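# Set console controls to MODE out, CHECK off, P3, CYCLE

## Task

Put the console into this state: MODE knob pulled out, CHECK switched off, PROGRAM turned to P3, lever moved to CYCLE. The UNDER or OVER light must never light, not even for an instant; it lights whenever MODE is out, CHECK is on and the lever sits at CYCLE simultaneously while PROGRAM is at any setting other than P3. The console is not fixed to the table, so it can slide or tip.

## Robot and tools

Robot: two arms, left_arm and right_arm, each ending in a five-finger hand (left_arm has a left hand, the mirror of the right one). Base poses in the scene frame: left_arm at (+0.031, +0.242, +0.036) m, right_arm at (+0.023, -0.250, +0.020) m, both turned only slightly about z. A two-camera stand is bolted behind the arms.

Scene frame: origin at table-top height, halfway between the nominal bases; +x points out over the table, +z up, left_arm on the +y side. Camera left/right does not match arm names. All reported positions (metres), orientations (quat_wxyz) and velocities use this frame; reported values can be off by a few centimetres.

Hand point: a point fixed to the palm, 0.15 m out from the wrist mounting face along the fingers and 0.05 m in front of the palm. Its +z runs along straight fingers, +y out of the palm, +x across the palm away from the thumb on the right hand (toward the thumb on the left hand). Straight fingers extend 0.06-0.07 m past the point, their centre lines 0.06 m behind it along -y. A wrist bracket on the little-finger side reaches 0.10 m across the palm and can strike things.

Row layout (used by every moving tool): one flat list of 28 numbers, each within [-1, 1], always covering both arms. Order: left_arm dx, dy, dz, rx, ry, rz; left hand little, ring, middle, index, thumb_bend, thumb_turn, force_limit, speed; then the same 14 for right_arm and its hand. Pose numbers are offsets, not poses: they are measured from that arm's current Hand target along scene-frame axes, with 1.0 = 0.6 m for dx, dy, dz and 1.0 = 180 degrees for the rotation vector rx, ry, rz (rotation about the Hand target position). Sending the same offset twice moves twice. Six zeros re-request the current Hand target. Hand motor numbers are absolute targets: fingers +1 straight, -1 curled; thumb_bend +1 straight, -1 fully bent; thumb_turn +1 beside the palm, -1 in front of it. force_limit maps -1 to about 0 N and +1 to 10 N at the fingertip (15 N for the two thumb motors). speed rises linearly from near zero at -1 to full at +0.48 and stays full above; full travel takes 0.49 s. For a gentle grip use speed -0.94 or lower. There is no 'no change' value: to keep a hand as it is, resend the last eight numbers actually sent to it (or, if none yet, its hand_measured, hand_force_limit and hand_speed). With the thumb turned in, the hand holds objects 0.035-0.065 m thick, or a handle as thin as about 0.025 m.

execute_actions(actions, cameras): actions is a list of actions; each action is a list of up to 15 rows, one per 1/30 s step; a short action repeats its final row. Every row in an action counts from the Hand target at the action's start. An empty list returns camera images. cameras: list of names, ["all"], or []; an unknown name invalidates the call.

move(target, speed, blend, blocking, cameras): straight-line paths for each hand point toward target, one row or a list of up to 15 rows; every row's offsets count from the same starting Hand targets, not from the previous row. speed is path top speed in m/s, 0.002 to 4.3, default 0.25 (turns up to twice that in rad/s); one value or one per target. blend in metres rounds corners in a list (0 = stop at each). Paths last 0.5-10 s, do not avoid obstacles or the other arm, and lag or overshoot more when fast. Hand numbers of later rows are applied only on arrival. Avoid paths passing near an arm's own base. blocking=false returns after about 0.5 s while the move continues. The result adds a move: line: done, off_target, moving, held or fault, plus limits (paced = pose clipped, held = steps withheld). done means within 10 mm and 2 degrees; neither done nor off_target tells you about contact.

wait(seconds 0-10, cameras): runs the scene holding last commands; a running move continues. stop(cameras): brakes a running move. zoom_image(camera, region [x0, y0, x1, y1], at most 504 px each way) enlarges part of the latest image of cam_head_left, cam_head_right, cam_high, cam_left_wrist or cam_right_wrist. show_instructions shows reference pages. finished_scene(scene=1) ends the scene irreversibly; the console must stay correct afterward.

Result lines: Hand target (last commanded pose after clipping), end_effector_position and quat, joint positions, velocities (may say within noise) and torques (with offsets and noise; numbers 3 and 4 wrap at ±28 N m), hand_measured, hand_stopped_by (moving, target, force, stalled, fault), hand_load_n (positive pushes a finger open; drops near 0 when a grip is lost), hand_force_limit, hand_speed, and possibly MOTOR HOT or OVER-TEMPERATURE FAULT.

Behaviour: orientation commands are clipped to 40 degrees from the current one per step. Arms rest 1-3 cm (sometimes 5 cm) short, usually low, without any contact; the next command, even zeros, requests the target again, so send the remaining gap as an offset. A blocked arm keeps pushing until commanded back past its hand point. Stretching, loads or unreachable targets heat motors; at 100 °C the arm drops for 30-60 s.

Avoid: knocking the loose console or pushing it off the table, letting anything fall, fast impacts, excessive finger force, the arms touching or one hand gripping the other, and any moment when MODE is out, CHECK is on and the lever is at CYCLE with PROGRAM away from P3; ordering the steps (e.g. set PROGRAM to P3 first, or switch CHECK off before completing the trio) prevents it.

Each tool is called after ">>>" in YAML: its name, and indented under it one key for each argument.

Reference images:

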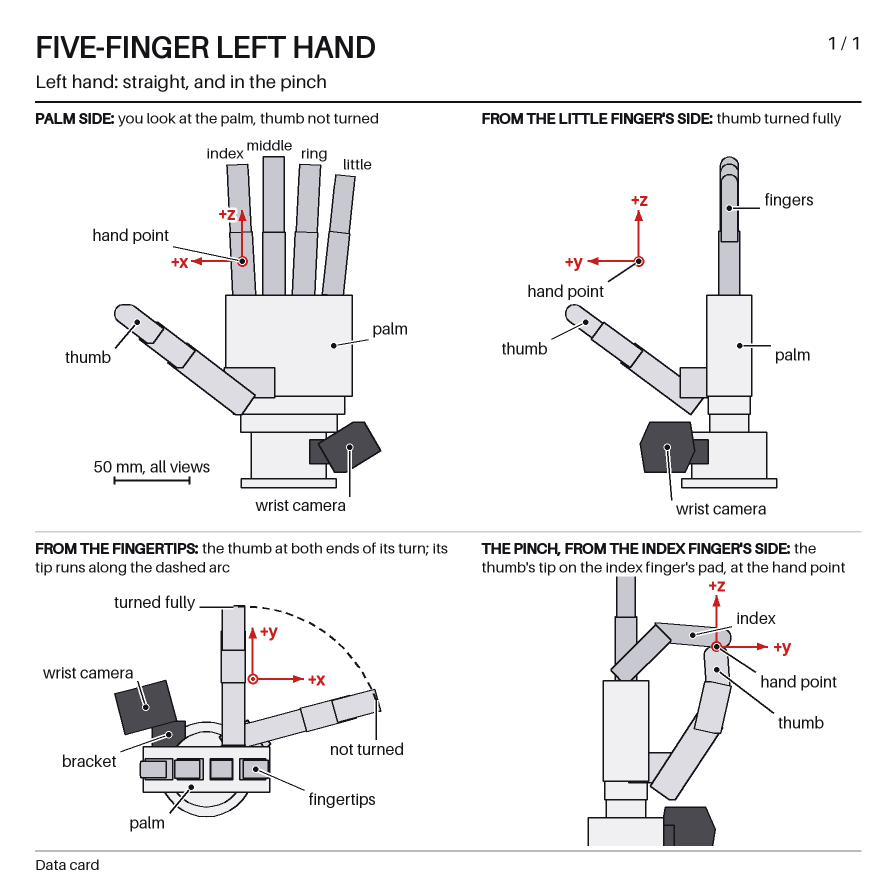

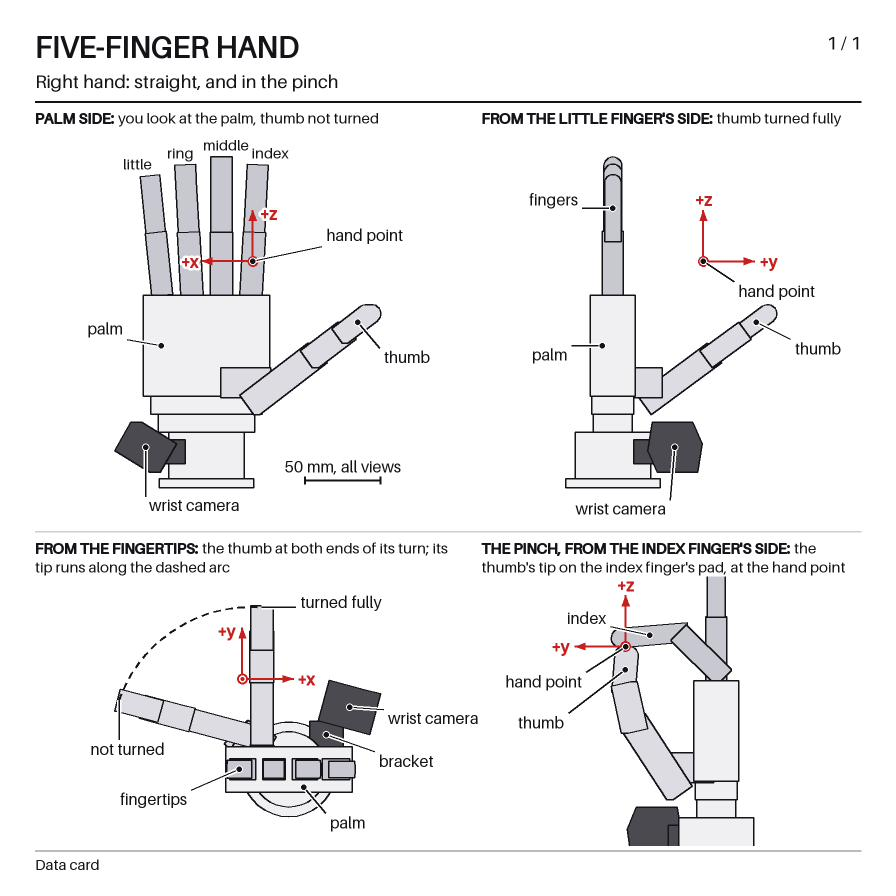

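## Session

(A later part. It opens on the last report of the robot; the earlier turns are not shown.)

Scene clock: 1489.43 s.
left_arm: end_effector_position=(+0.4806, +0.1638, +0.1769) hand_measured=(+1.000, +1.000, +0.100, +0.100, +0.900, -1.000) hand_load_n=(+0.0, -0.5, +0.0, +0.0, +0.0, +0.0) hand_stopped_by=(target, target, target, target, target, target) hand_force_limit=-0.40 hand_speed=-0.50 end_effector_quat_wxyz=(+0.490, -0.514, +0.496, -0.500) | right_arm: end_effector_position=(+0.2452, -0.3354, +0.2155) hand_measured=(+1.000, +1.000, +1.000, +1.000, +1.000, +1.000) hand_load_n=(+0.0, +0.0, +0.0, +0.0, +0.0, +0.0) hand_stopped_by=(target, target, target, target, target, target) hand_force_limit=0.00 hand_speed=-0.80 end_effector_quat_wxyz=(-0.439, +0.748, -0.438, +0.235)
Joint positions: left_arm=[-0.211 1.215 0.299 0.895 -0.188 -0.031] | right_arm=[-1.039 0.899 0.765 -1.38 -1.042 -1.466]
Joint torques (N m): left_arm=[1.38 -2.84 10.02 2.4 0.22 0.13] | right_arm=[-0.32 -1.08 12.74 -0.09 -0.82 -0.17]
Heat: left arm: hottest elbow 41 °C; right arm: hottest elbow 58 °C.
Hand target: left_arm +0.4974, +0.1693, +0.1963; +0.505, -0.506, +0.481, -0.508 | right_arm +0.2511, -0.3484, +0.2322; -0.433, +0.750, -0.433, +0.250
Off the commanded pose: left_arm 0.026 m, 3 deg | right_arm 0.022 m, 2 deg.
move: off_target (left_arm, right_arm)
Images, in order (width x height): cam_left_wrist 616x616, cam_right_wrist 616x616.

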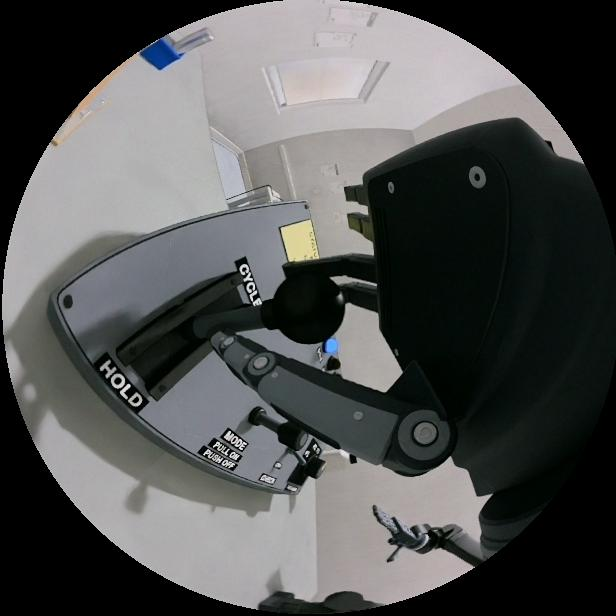

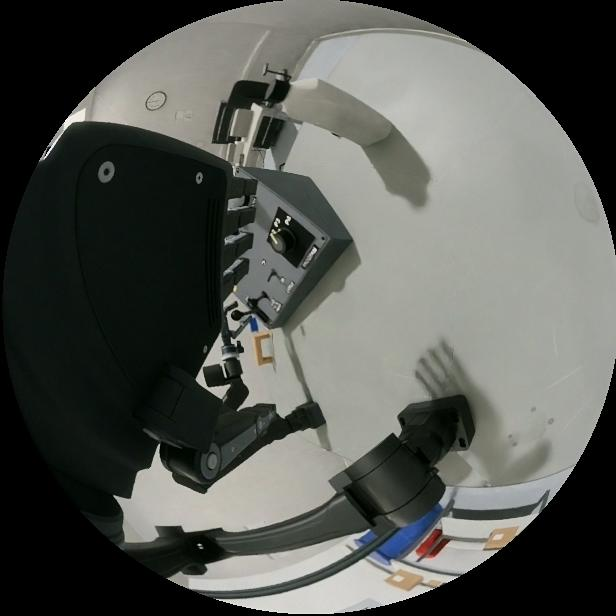

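>>> move:
  target: [0, 0, 0, 0, 0, 0, 1, 1, -0.4, -0.4, 0.9, -1, -0.3, -0.8, 0, 0, 0, 0, 0, 0, 1, 1, 1, 1, 1, 1, 0, -0.8]
  speed: 0.05
  cameras: ["cam_right_wrist", "cam_left_wrist"]

>>> zoom_image:
  camera: "cam_right_wrist"
  region: [205, 270, 285, 350]

>>> zoom_image:
  camera: "cam_left_wrist"
  region: [150, 180, 420, 450]

Scene clock: 1495.70 s.
left_arm: end_effector_position=(+0.4821, +0.1637, +0.1774) hand_measured=(+1.000, +1.000, -0.156, -0.194, +0.900, -1.000) hand_load_n=(+0.0, +0.0, +0.0, +1.0, +0.0, +0.0) hand_stopped_by=(target, target, force, force, target, target) hand_force_limit=-0.30 hand_speed=-0.80 end_effector_quat_wxyz=(+0.490, -0.514, +0.496, -0.500) | right_arm: end_effector_position=(+0.2452, -0.3354, +0.2155) hand_measured=(+1.000, +1.000, +1.000, +1.000, +1.000, +1.000) hand_load_n=(+0.0, +0.0, +0.0, +0.0, +0.0, -0.5) hand_stopped_by=(target, target, target, target, target, target) hand_force_limit=0.00 hand_speed=-0.80 end_effector_quat_wxyz=(-0.439, +0.748, -0.438, +0.235)
Joint positions: left_arm=[-0.211 1.219 0.303 0.896 -0.188 -0.031] | right_arm=[-1.039 0.899 0.765 -1.38 -1.042 -1.466]
Joint torques (N m): left_arm=[0.85 -3.49 9.7 2.3 0.15 0.15] | right_arm=[-0.21 -1.03 12.75 0.03 -0.83 -0.13]
Heat: left arm: hottest elbow 41 °C; right arm: hottest elbow 58 °C.
Hand target: left_arm +0.4974, +0.1691, +0.1963; +0.505, -0.506, +0.481, -0.508 | right_arm +0.2511, -0.3484, +0.2322; -0.433, +0.750, -0.433, +0.250
Off the commanded pose: left_arm 0.025 m, 3 deg | right_arm 0.022 m, 2 deg.
move: off_target (left_arm, right_arm)
Images, in order (width x height): cam_left_wrist 616x616, cam_right_wrist 616x616.

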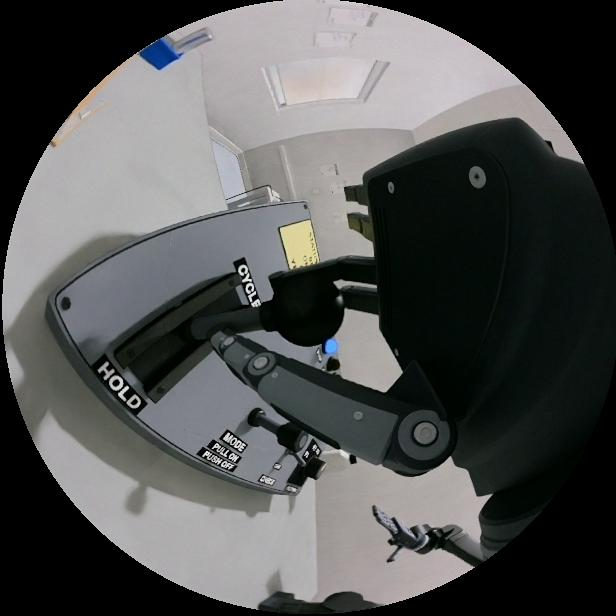

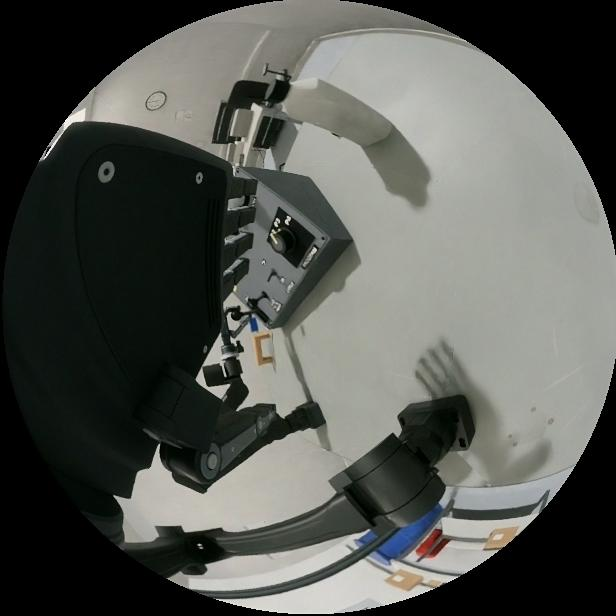

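Scaled by 6.300 from the camera's 616x616 image, which has a finer 880x880 frame.

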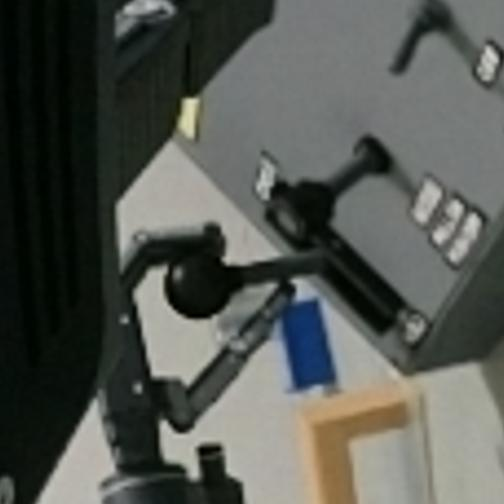

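Scaled by 1.867 from the camera's 616x616 image, which has a finer 880x880 frame.

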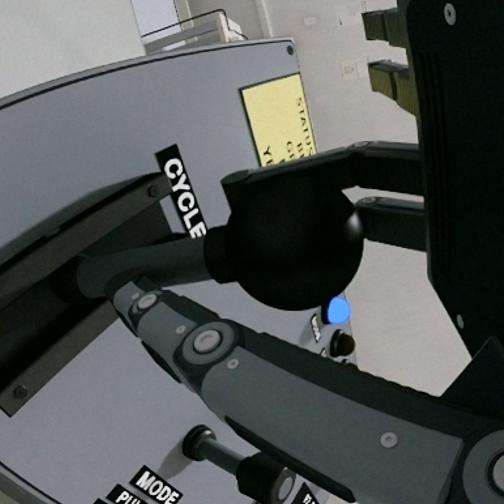

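>>> move:
  target: [-0.085, -0.014, -0.045, 0, 0, 0, 1, 1, -0.4, -0.4, 0.9, -1, -0.3, -0.8, 0, 0, 0, 0, 0, 0, 1, 1, 1, 1, 1, 1, 0, -0.8]
  speed: 0.05
  cameras: ["cam_right_wrist", "cam_left_wrist", "cam_high"]

>>> zoom_image:
  camera: "cam_right_wrist"
  region: [205, 270, 285, 350]

>>> zoom_image:
  camera: "cam_left_wrist"
  region: [150, 180, 420, 450]

Scene clock: 1506.53 s.
left_arm: end_effector_position=(+0.4499, +0.1687, +0.1640) hand_measured=(+1.000, +1.000, -0.156, -0.194, +0.900, -1.000) hand_load_n=(+0.0, -0.5, +0.0, +0.5, +0.0, +0.0) hand_stopped_by=(target, target, force, force, target, target) hand_force_limit=-0.30 hand_speed=-0.80 end_effector_quat_wxyz=(+0.504, -0.517, +0.479, -0.499) | right_arm: end_effector_position=(+0.2452, -0.3354, +0.2155) hand_measured=(+1.000, +1.000, +1.000, +1.000, +1.000, +1.000) hand_load_n=(+0.0, -0.5, +0.0, +0.0, +0.0, +0.0) hand_stopped_by=(target, target, target, target, target, target) hand_force_limit=0.00 hand_speed=-0.80 end_effector_quat_wxyz=(-0.439, +0.748, -0.438, +0.235)
Joint positions: left_arm=[-0.245 1.203 0.199 1.011 -0.258 -0.031] | right_arm=[-1.039 0.899 0.765 -1.38 -1.042 -1.466]
Joint torques (N m): left_arm=[-1.32 -3.49 5.38 2.22 0.05 0.21] | right_arm=[-0.5 -1.14 12.7 -0.08 -0.83 -0.13]
Heat: left arm: hottest elbow 43 °C; right arm: hottest elbow 58 °C.
Hand target: left_arm +0.4465, +0.1608, +0.1693; +0.505, -0.506, +0.481, -0.508 | right_arm +0.2511, -0.3484, +0.2322; -0.433, +0.750, -0.433, +0.250
Off the commanded pose: left_arm 0.010 m, 2 deg | right_arm 0.022 m, 2 deg.
move: off_target (right_arm)
Images, in order (width x height): cam_high 672x504, cam_left_wrist 616x616, cam_right_wrist 616x616.

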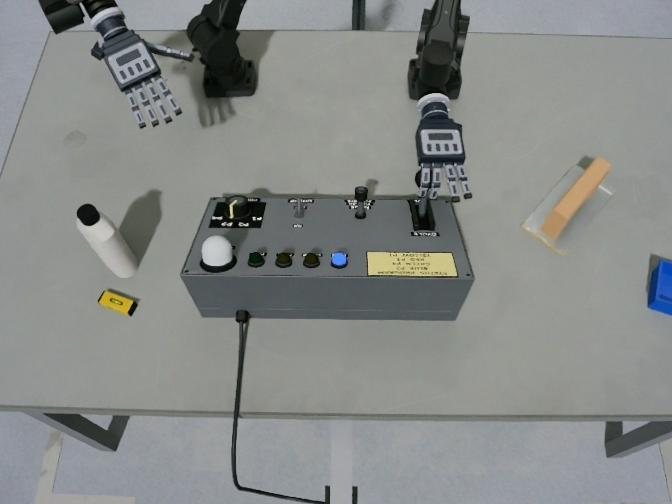

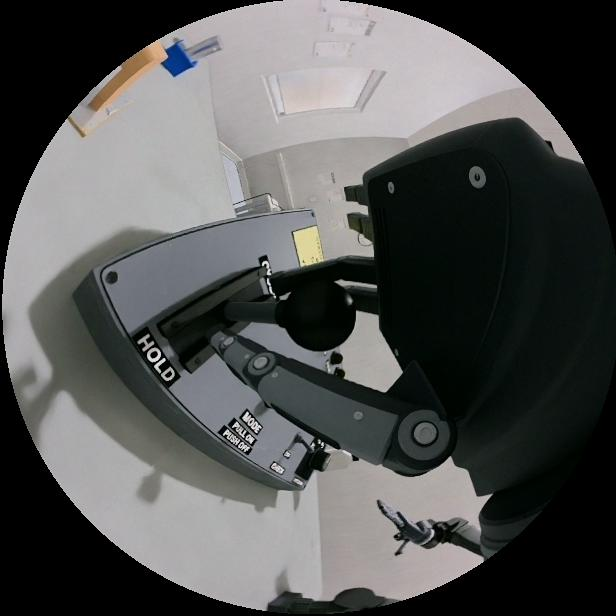

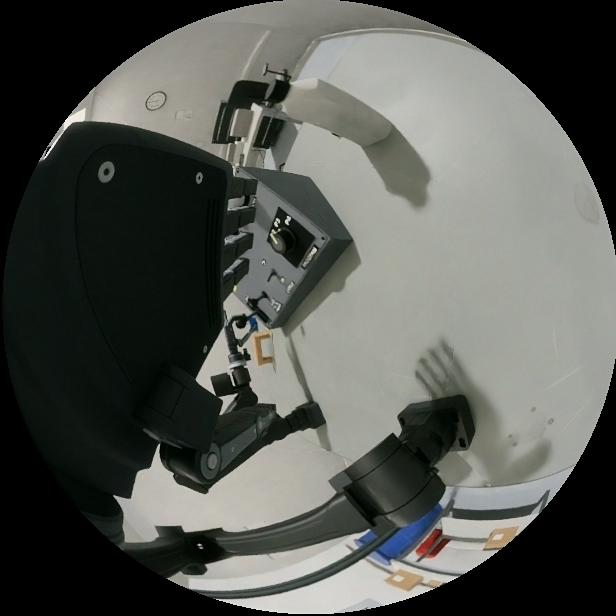

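Scaled by 6.300 from the camera's 616x616 image, which has a finer 880x880 frame.

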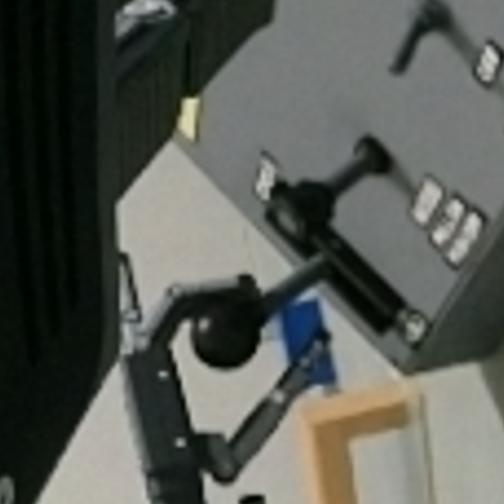

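Scaled by 1.867 from the camera's 616x616 image, which has a finer 880x880 frame.

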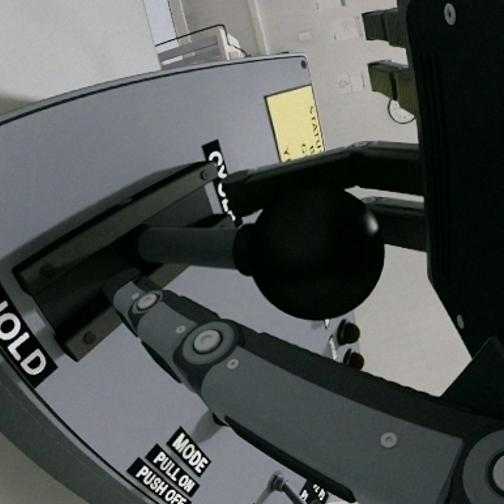

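>>> move:
  target: [-0.055, -0.006, -0.042, 0, 0, 0, 1, 1, -0.4, -0.4, 0.9, -1, -0.3, -0.8, 0, 0, 0, 0, 0, 0, 1, 1, 1, 1, 1, 1, 0, -0.8]
  speed: 0.05
  cameras: ["cam_right_wrist", "cam_left_wrist", "cam_high"]

>>> zoom_image:
  camera: "cam_right_wrist"
  region: [205, 270, 285, 350]

>>> zoom_image:
  camera: "cam_left_wrist"
  region: [150, 180, 420, 450]

>>> zoom_image:
  camera: "cam_high"
  region: [180, 150, 480, 330]

Scene clock: 1513.20 s.
left_arm: end_effector_position=(+0.4183, +0.1664, +0.1491) hand_measured=(+1.000, +1.000, -0.156, -0.194, +0.900, -1.000) hand_load_n=(+0.0, +0.0, +1.0, +0.0, +0.0, +0.0) hand_stopped_by=(target, target, force, force, target, target) hand_force_limit=-0.30 hand_speed=-0.80 end_effector_quat_wxyz=(+0.512, -0.513, +0.470, -0.505) | right_arm: end_effector_position=(+0.2452, -0.3354, +0.2155) hand_measured=(+1.000, +1.000, +1.000, +1.000, +1.000, +1.000) hand_load_n=(+0.0, +0.0, +0.0, +0.0, +0.0, +0.0) hand_stopped_by=(target, target, target, target, target, target) hand_force_limit=0.00 hand_speed=-0.80 end_effector_quat_wxyz=(-0.439, +0.748, -0.438, +0.235)
Joint positions: left_arm=[-0.299 1.24 0.1 1.175 -0.318 -0.026] | right_arm=[-1.039 0.899 0.765 -1.38 -1.042 -1.466]
Joint torques (N m): left_arm=[-1.38 -1.44 4.34 2.18 0.2 0.18] | right_arm=[0.15 -1.32 12.66 -0.08 -0.82 -0.14]
Heat: left arm: hottest elbow 42 °C; right arm: hottest elbow 58 °C.
Hand target: left_arm +0.4135, +0.1572, +0.1441; +0.505, -0.506, +0.481, -0.508 | right_arm +0.2511, -0.3484, +0.2322; -0.433, +0.750, -0.433, +0.250
Off the commanded pose: left_arm 0.011 m, 2 deg | right_arm 0.022 m, 2 deg.
move: off_target (left_arm, right_arm)
Images, in order (width x height): cam_high 672x504, cam_left_wrist 616x616, cam_right_wrist 616x616.

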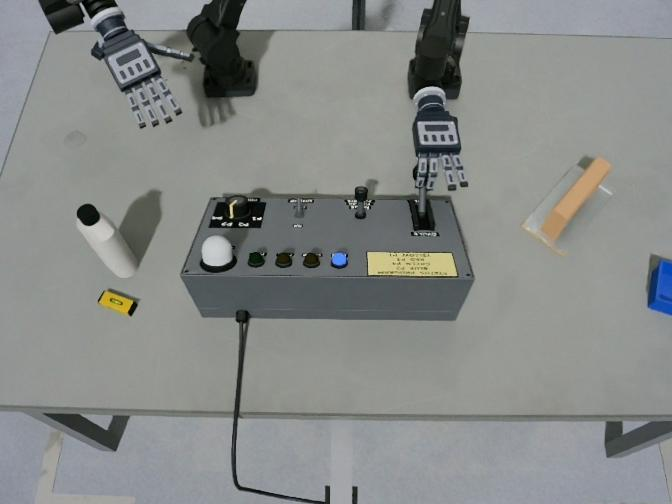

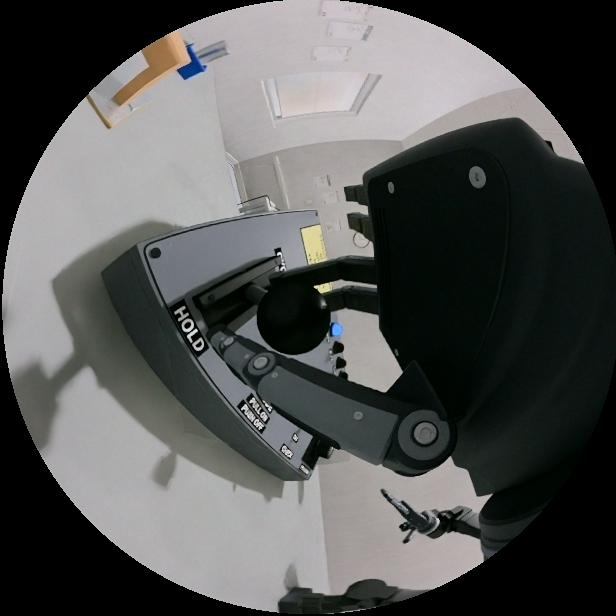

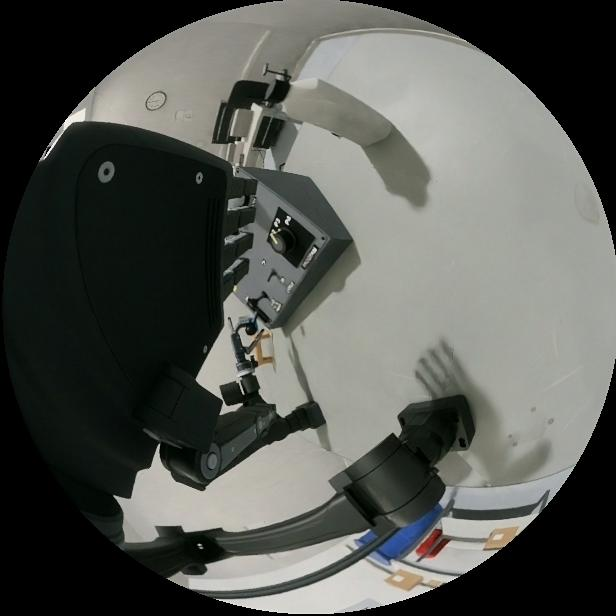

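Scaled by 6.300 from the camera's 616x616 image, which has a finer 880x880 frame.

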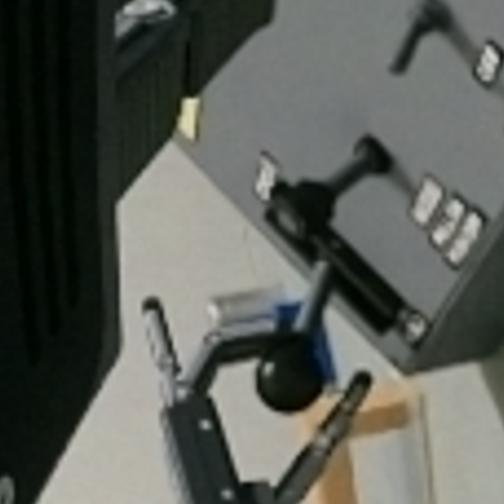

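Scaled by 1.867 from the camera's 616x616 image, which has a finer 880x880 frame.

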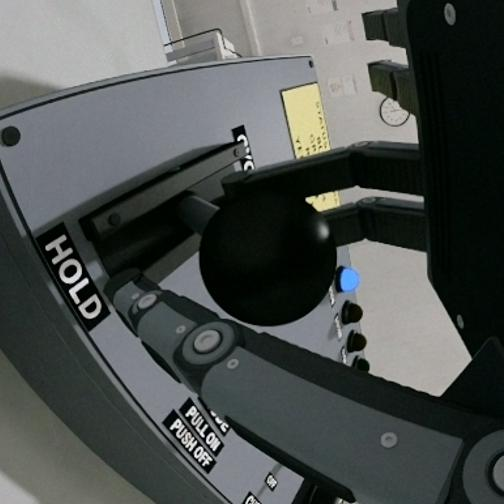

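Scaled by 1.680.

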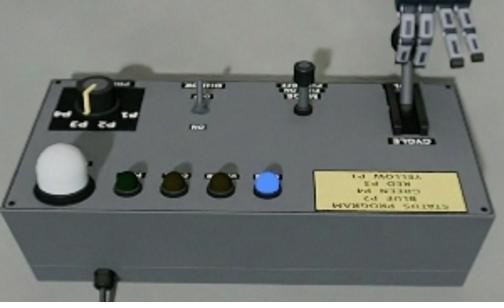

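>>> move:
  target: [-0.02, 0, -0.014, 0, 0, 0, 1, 1, -0.4, -0.4, 0.9, -1, -0.3, -0.8, 0, 0, 0, 0, 0, 0, 1, 1, 1, 1, 1, 1, 0, -0.8]
  speed: 0.05
  cameras: ["cam_right_wrist", "cam_high"]

>>> zoom_image:
  camera: "cam_right_wrist"
  region: [205, 270, 285, 350]

>>> zoom_image:
  camera: "cam_high"
  region: [180, 150, 480, 330]

Scene clock: 1524.77 s.
left_arm: end_effector_position=(+0.4159, +0.1665, +0.1486) hand_measured=(+1.000, +1.000, -0.156, -0.192, +0.900, -1.000) hand_load_n=(-0.5, +0.0, +2.5, +7.5, +0.0, +0.0) hand_stopped_by=(target, target, force, force, target, target) hand_force_limit=-0.30 hand_speed=-0.80 end_effector_quat_wxyz=(+0.517, -0.511, +0.462, -0.509) | right_arm: end_effector_position=(+0.2452, -0.3354, +0.2155) hand_measured=(+1.000, +1.000, +1.000, +1.000, +1.000, +1.000) hand_load_n=(+0.0, +0.0, +0.0, +0.0, +0.0, -0.5) hand_stopped_by=(target, target, target, target, target, target) hand_force_limit=0.00 hand_speed=-0.80 end_effector_quat_wxyz=(-0.439, +0.748, -0.438, +0.235)
Joint positions: left_arm=[-0.309 1.28 0.088 1.246 -0.335 -0.024] | right_arm=[-1.039 0.899 0.765 -1.38 -1.042 -1.466]
Joint torques (N m): left_arm=[-2.02 -1.14 1.85 2.29 0.24 0.11] | right_arm=[-0.09 -1.26 12.77 -0.08 -0.8 -0.14]
Heat: left arm: hottest elbow 41 °C; right arm: hottest elbow 58 °C.
Hand target: left_arm +0.4015, +0.1572, +0.1358; +0.505, -0.506, +0.481, -0.508 | right_arm +0.2511, -0.3484, +0.2322; -0.433, +0.750, -0.433, +0.250
Off the commanded pose: left_arm 0.021 m, 3 deg | right_arm 0.022 m, 2 deg.
move: off_target (left_arm, right_arm)
Images, in order (width x height): cam_high 672x504, cam_right_wrist 616x616.

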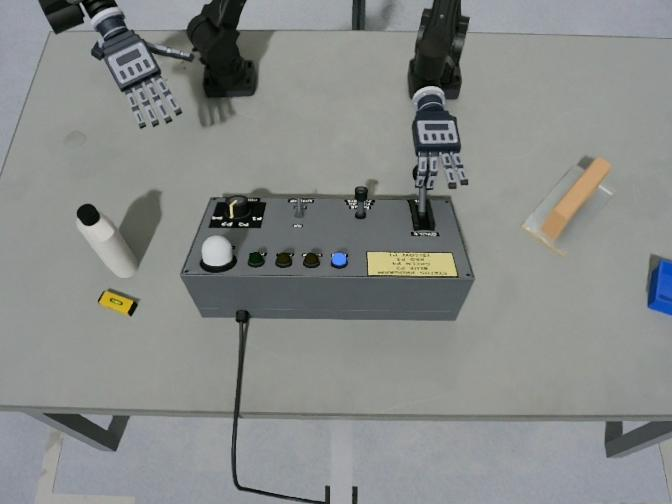

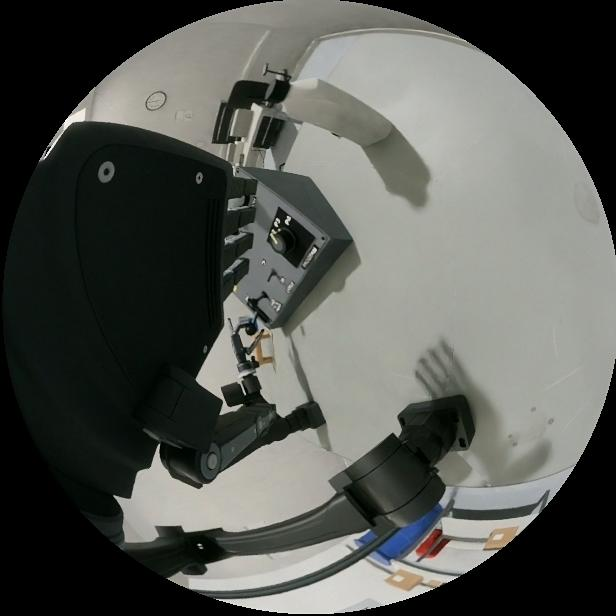

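Scaled by 6.300 from the camera's 616x616 image, which has a finer 880x880 frame.

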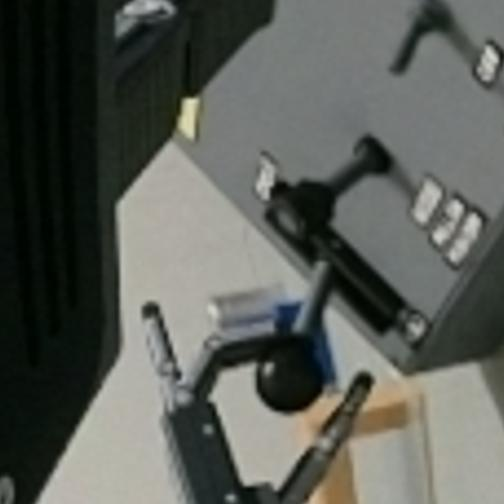

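Scaled by 1.680.

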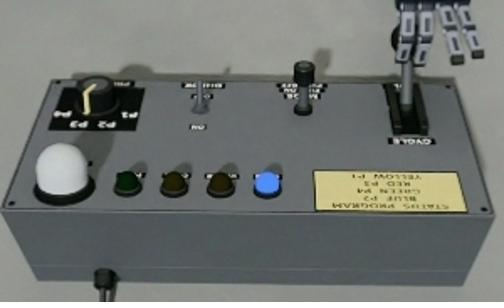

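>>> move:
  target: [0.026, 0, 0.029, 0, 0, 0, 1, 1, -0.4, -0.4, 0.9, -1, -0.3, -0.8, 0.12, 0.46, 0.0, 0, 0, -0.175, 1, 1, 1, 1, 1, 1, 0, -0.8]
  speed: 0.15
  cameras: ["all"]

Scene clock: 1561.63 s.
left_arm: end_effector_position=(+0.4165, +0.1659, +0.1493) hand_measured=(+1.000, +1.000, -0.156, -0.192, +0.900, -1.000) hand_load_n=(+0.0, +0.0, +2.0, +6.0, +0.0, +0.0) hand_stopped_by=(target, target, force, force, target, target) hand_force_limit=-0.30 hand_speed=-0.80 end_effector_quat_wxyz=(+0.513, -0.512, +0.476, -0.497) | right_arm: end_effector_position=(+0.3155, -0.0838, +0.2060) hand_measured=(+1.000, +1.000, +1.000, +1.000, +1.000, +1.000) hand_load_n=(+0.0, +0.0, +0.0, +0.0, +0.0, +0.0) hand_stopped_by=(target, target, target, target, target, target) hand_force_limit=0.00 hand_speed=-0.80 end_effector_quat_wxyz=(-0.331, +0.614, -0.620, +0.360)
Joint positions: left_arm=[-0.309 1.204 0.102 1.124 -0.33 -0.013] | right_arm=[0.692 0.706 0.602 -0.61 0.651 0.448]
Joint torques (N m): left_arm=[-0.73 -2.32 6.15 1.05 0.71 0] | right_arm=[1.26 -0.38 14.35 1.28 0.47 0.06]
Heat: left arm: hottest elbow 38 °C; right arm: hottest elbow 58 °C.
Hand target: left_arm +0.4171, +0.1572, +0.1532; +0.505, -0.506, +0.481, -0.508 | right_arm +0.3231, -0.0723, +0.2322; -0.349, +0.604, -0.620, +0.358
Off the commanded pose: left_arm 0.010 m, 2 deg | right_arm 0.030 m, 2 deg.
move: off_target (right_arm)

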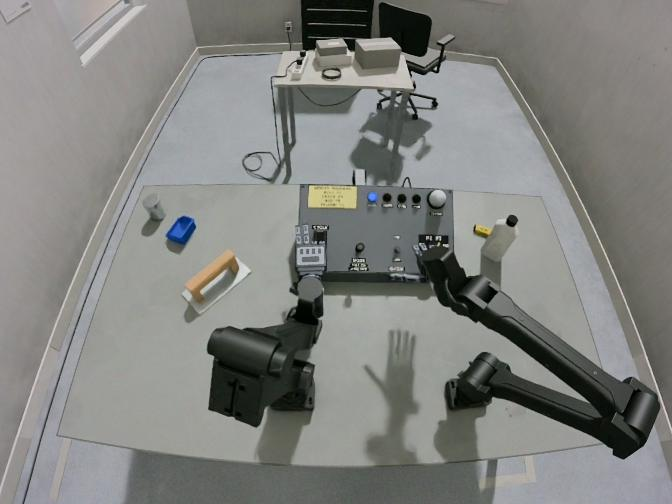

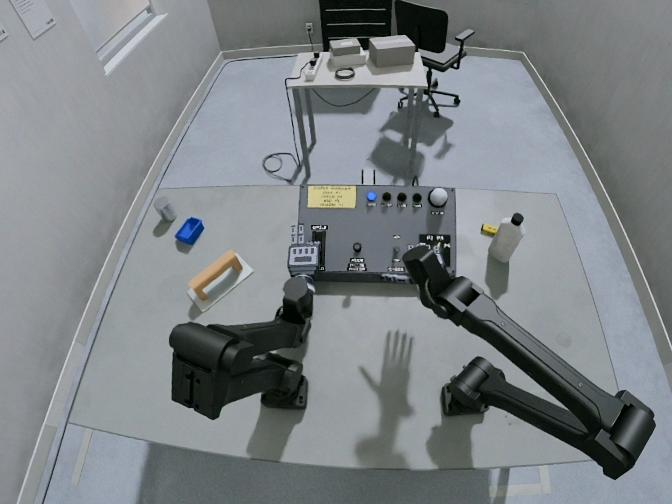

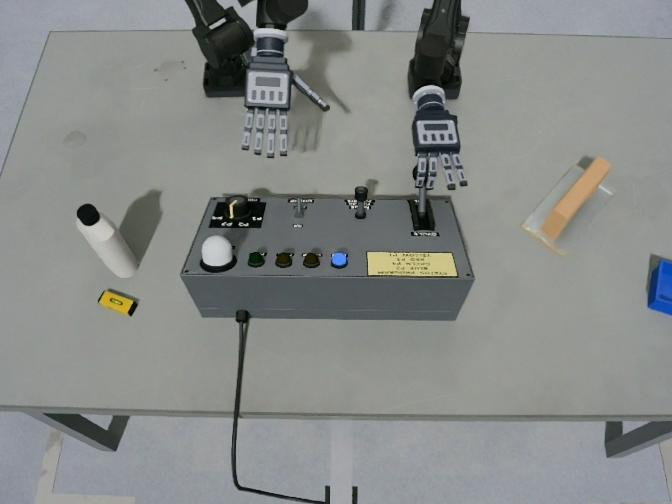

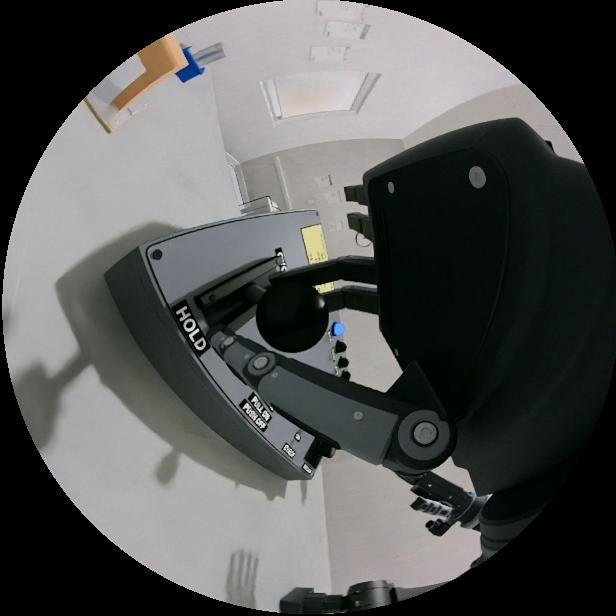

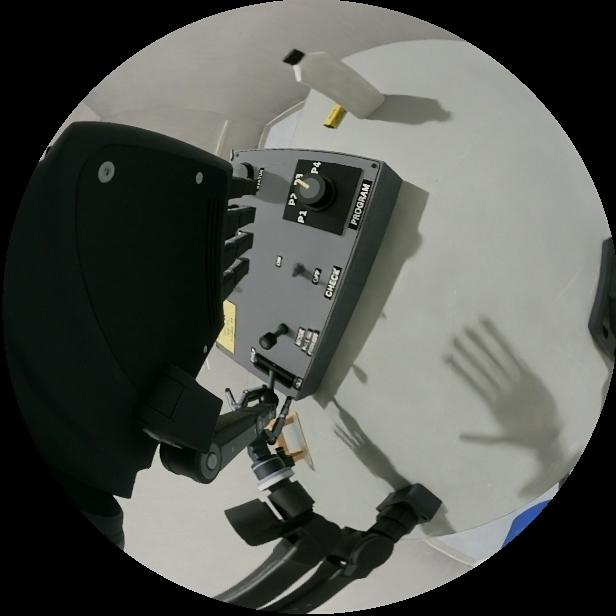

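>>> move:
  target: [0.006, 0, 0.005, 0, 0, 0, 1, 1, -0.4, -0.4, 0.9, -1, -0.3, -0.8, 0.02, 0.023, -0.14, 0, 0, 0, 1, 1, 1, 1, 1, 1, 0, -0.8]
  speed: 0.1
  cameras: ["cam_head_left", "cam_high", "cam_left_wrist", "cam_right_wrist"]

>>> zoom_image:
  camera: "cam_left_wrist"
  region: [240, 380, 480, 560]

>>> zoom_image:
  camera: "cam_high"
  region: [220, 60, 360, 240]

>>> zoom_image:
  camera: "cam_right_wrist"
  region: [200, 130, 420, 350]

Scene clock: 1575.33 s.
left_arm: end_effector_position=(+0.4167, +0.1656, +0.1495) hand_measured=(+1.000, +1.000, -0.156, -0.192, +0.900, -1.000) hand_load_n=(+0.0, +0.0, +1.0, +4.5, +0.0, +0.0) hand_stopped_by=(target, target, force, force, target, target) hand_force_limit=-0.30 hand_speed=-0.80 end_effector_quat_wxyz=(+0.513, -0.512, +0.480, -0.495) | right_arm: end_effector_position=(+0.3328, -0.0654, +0.1463) hand_measured=(+1.000, +1.000, +1.000, +1.000, +1.000, +1.000) hand_load_n=(+0.0, +0.0, +0.0, +0.0, +0.0, +0.0) hand_stopped_by=(target, target, target, target, target, target) hand_force_limit=0.00 hand_speed=-0.80 end_effector_quat_wxyz=(-0.340, +0.608, -0.621, +0.360)
Joint positions: left_arm=[-0.309 1.192 0.105 1.104 -0.327 -0.009] | right_arm=[0.7 0.844 0.487 -0.341 0.658 0.457]
Joint torques (N m): left_arm=[0.38 -2.43 6.72 1.09 0.79 -0.01] | right_arm=[1.32 -1.26 9.47 2.65 0.47 0.07]
Heat: left arm: hottest elbow 38 °C; right arm: hottest elbow 59 °C.
Hand target: left_arm +0.4206, +0.1572, +0.1561; +0.505, -0.506, +0.481, -0.508 | right_arm +0.3350, -0.0585, +0.1481; -0.349, +0.604, -0.620, +0.358
Off the commanded pose: left_arm 0.012 m, 2 deg | right_arm 0.007 m, 1 deg.
move: off_target (left_arm)
Images, in order (width x height): cam_head_left 672x504, cam_high 672x504, cam_left_wrist 616x616, cam_right_wrist 616x616.

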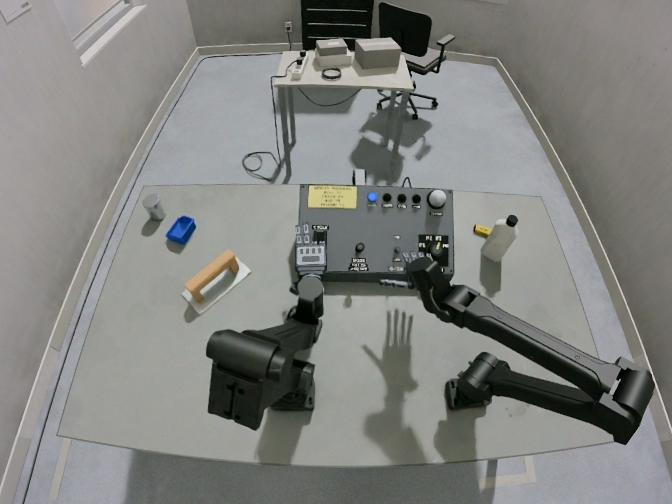

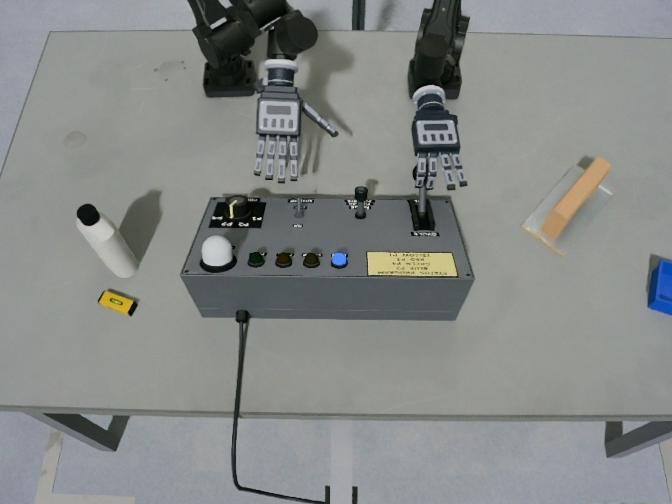

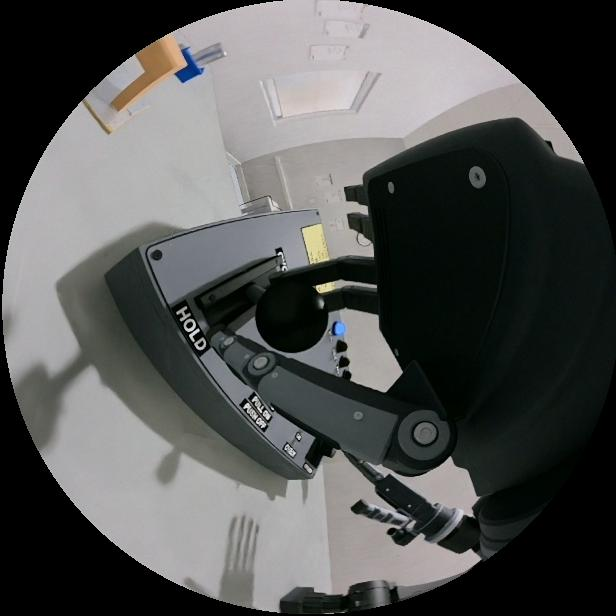

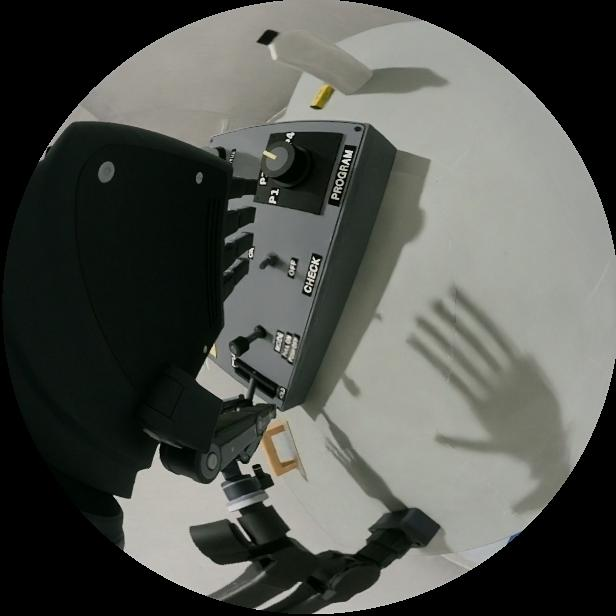

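Scaled by 2.100 from the camera's 616x616 image, which has a finer 880x880 frame.

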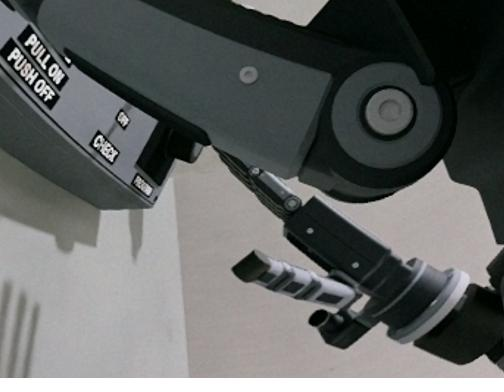

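Scaled by 2.800.

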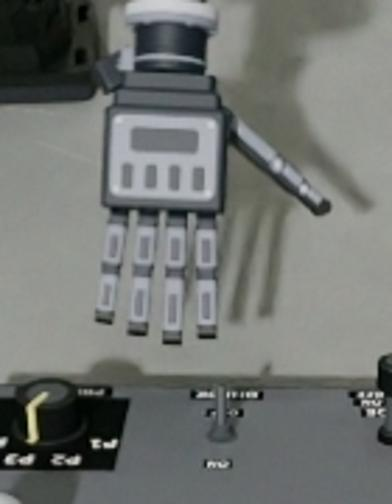

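Scaled by 2.291 from the camera's 616x616 image, which has a finer 880x880 frame.

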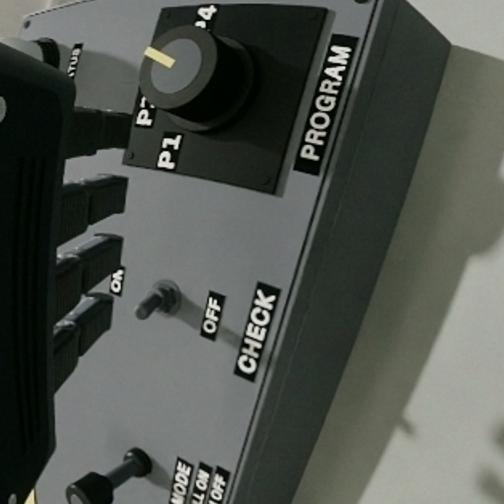

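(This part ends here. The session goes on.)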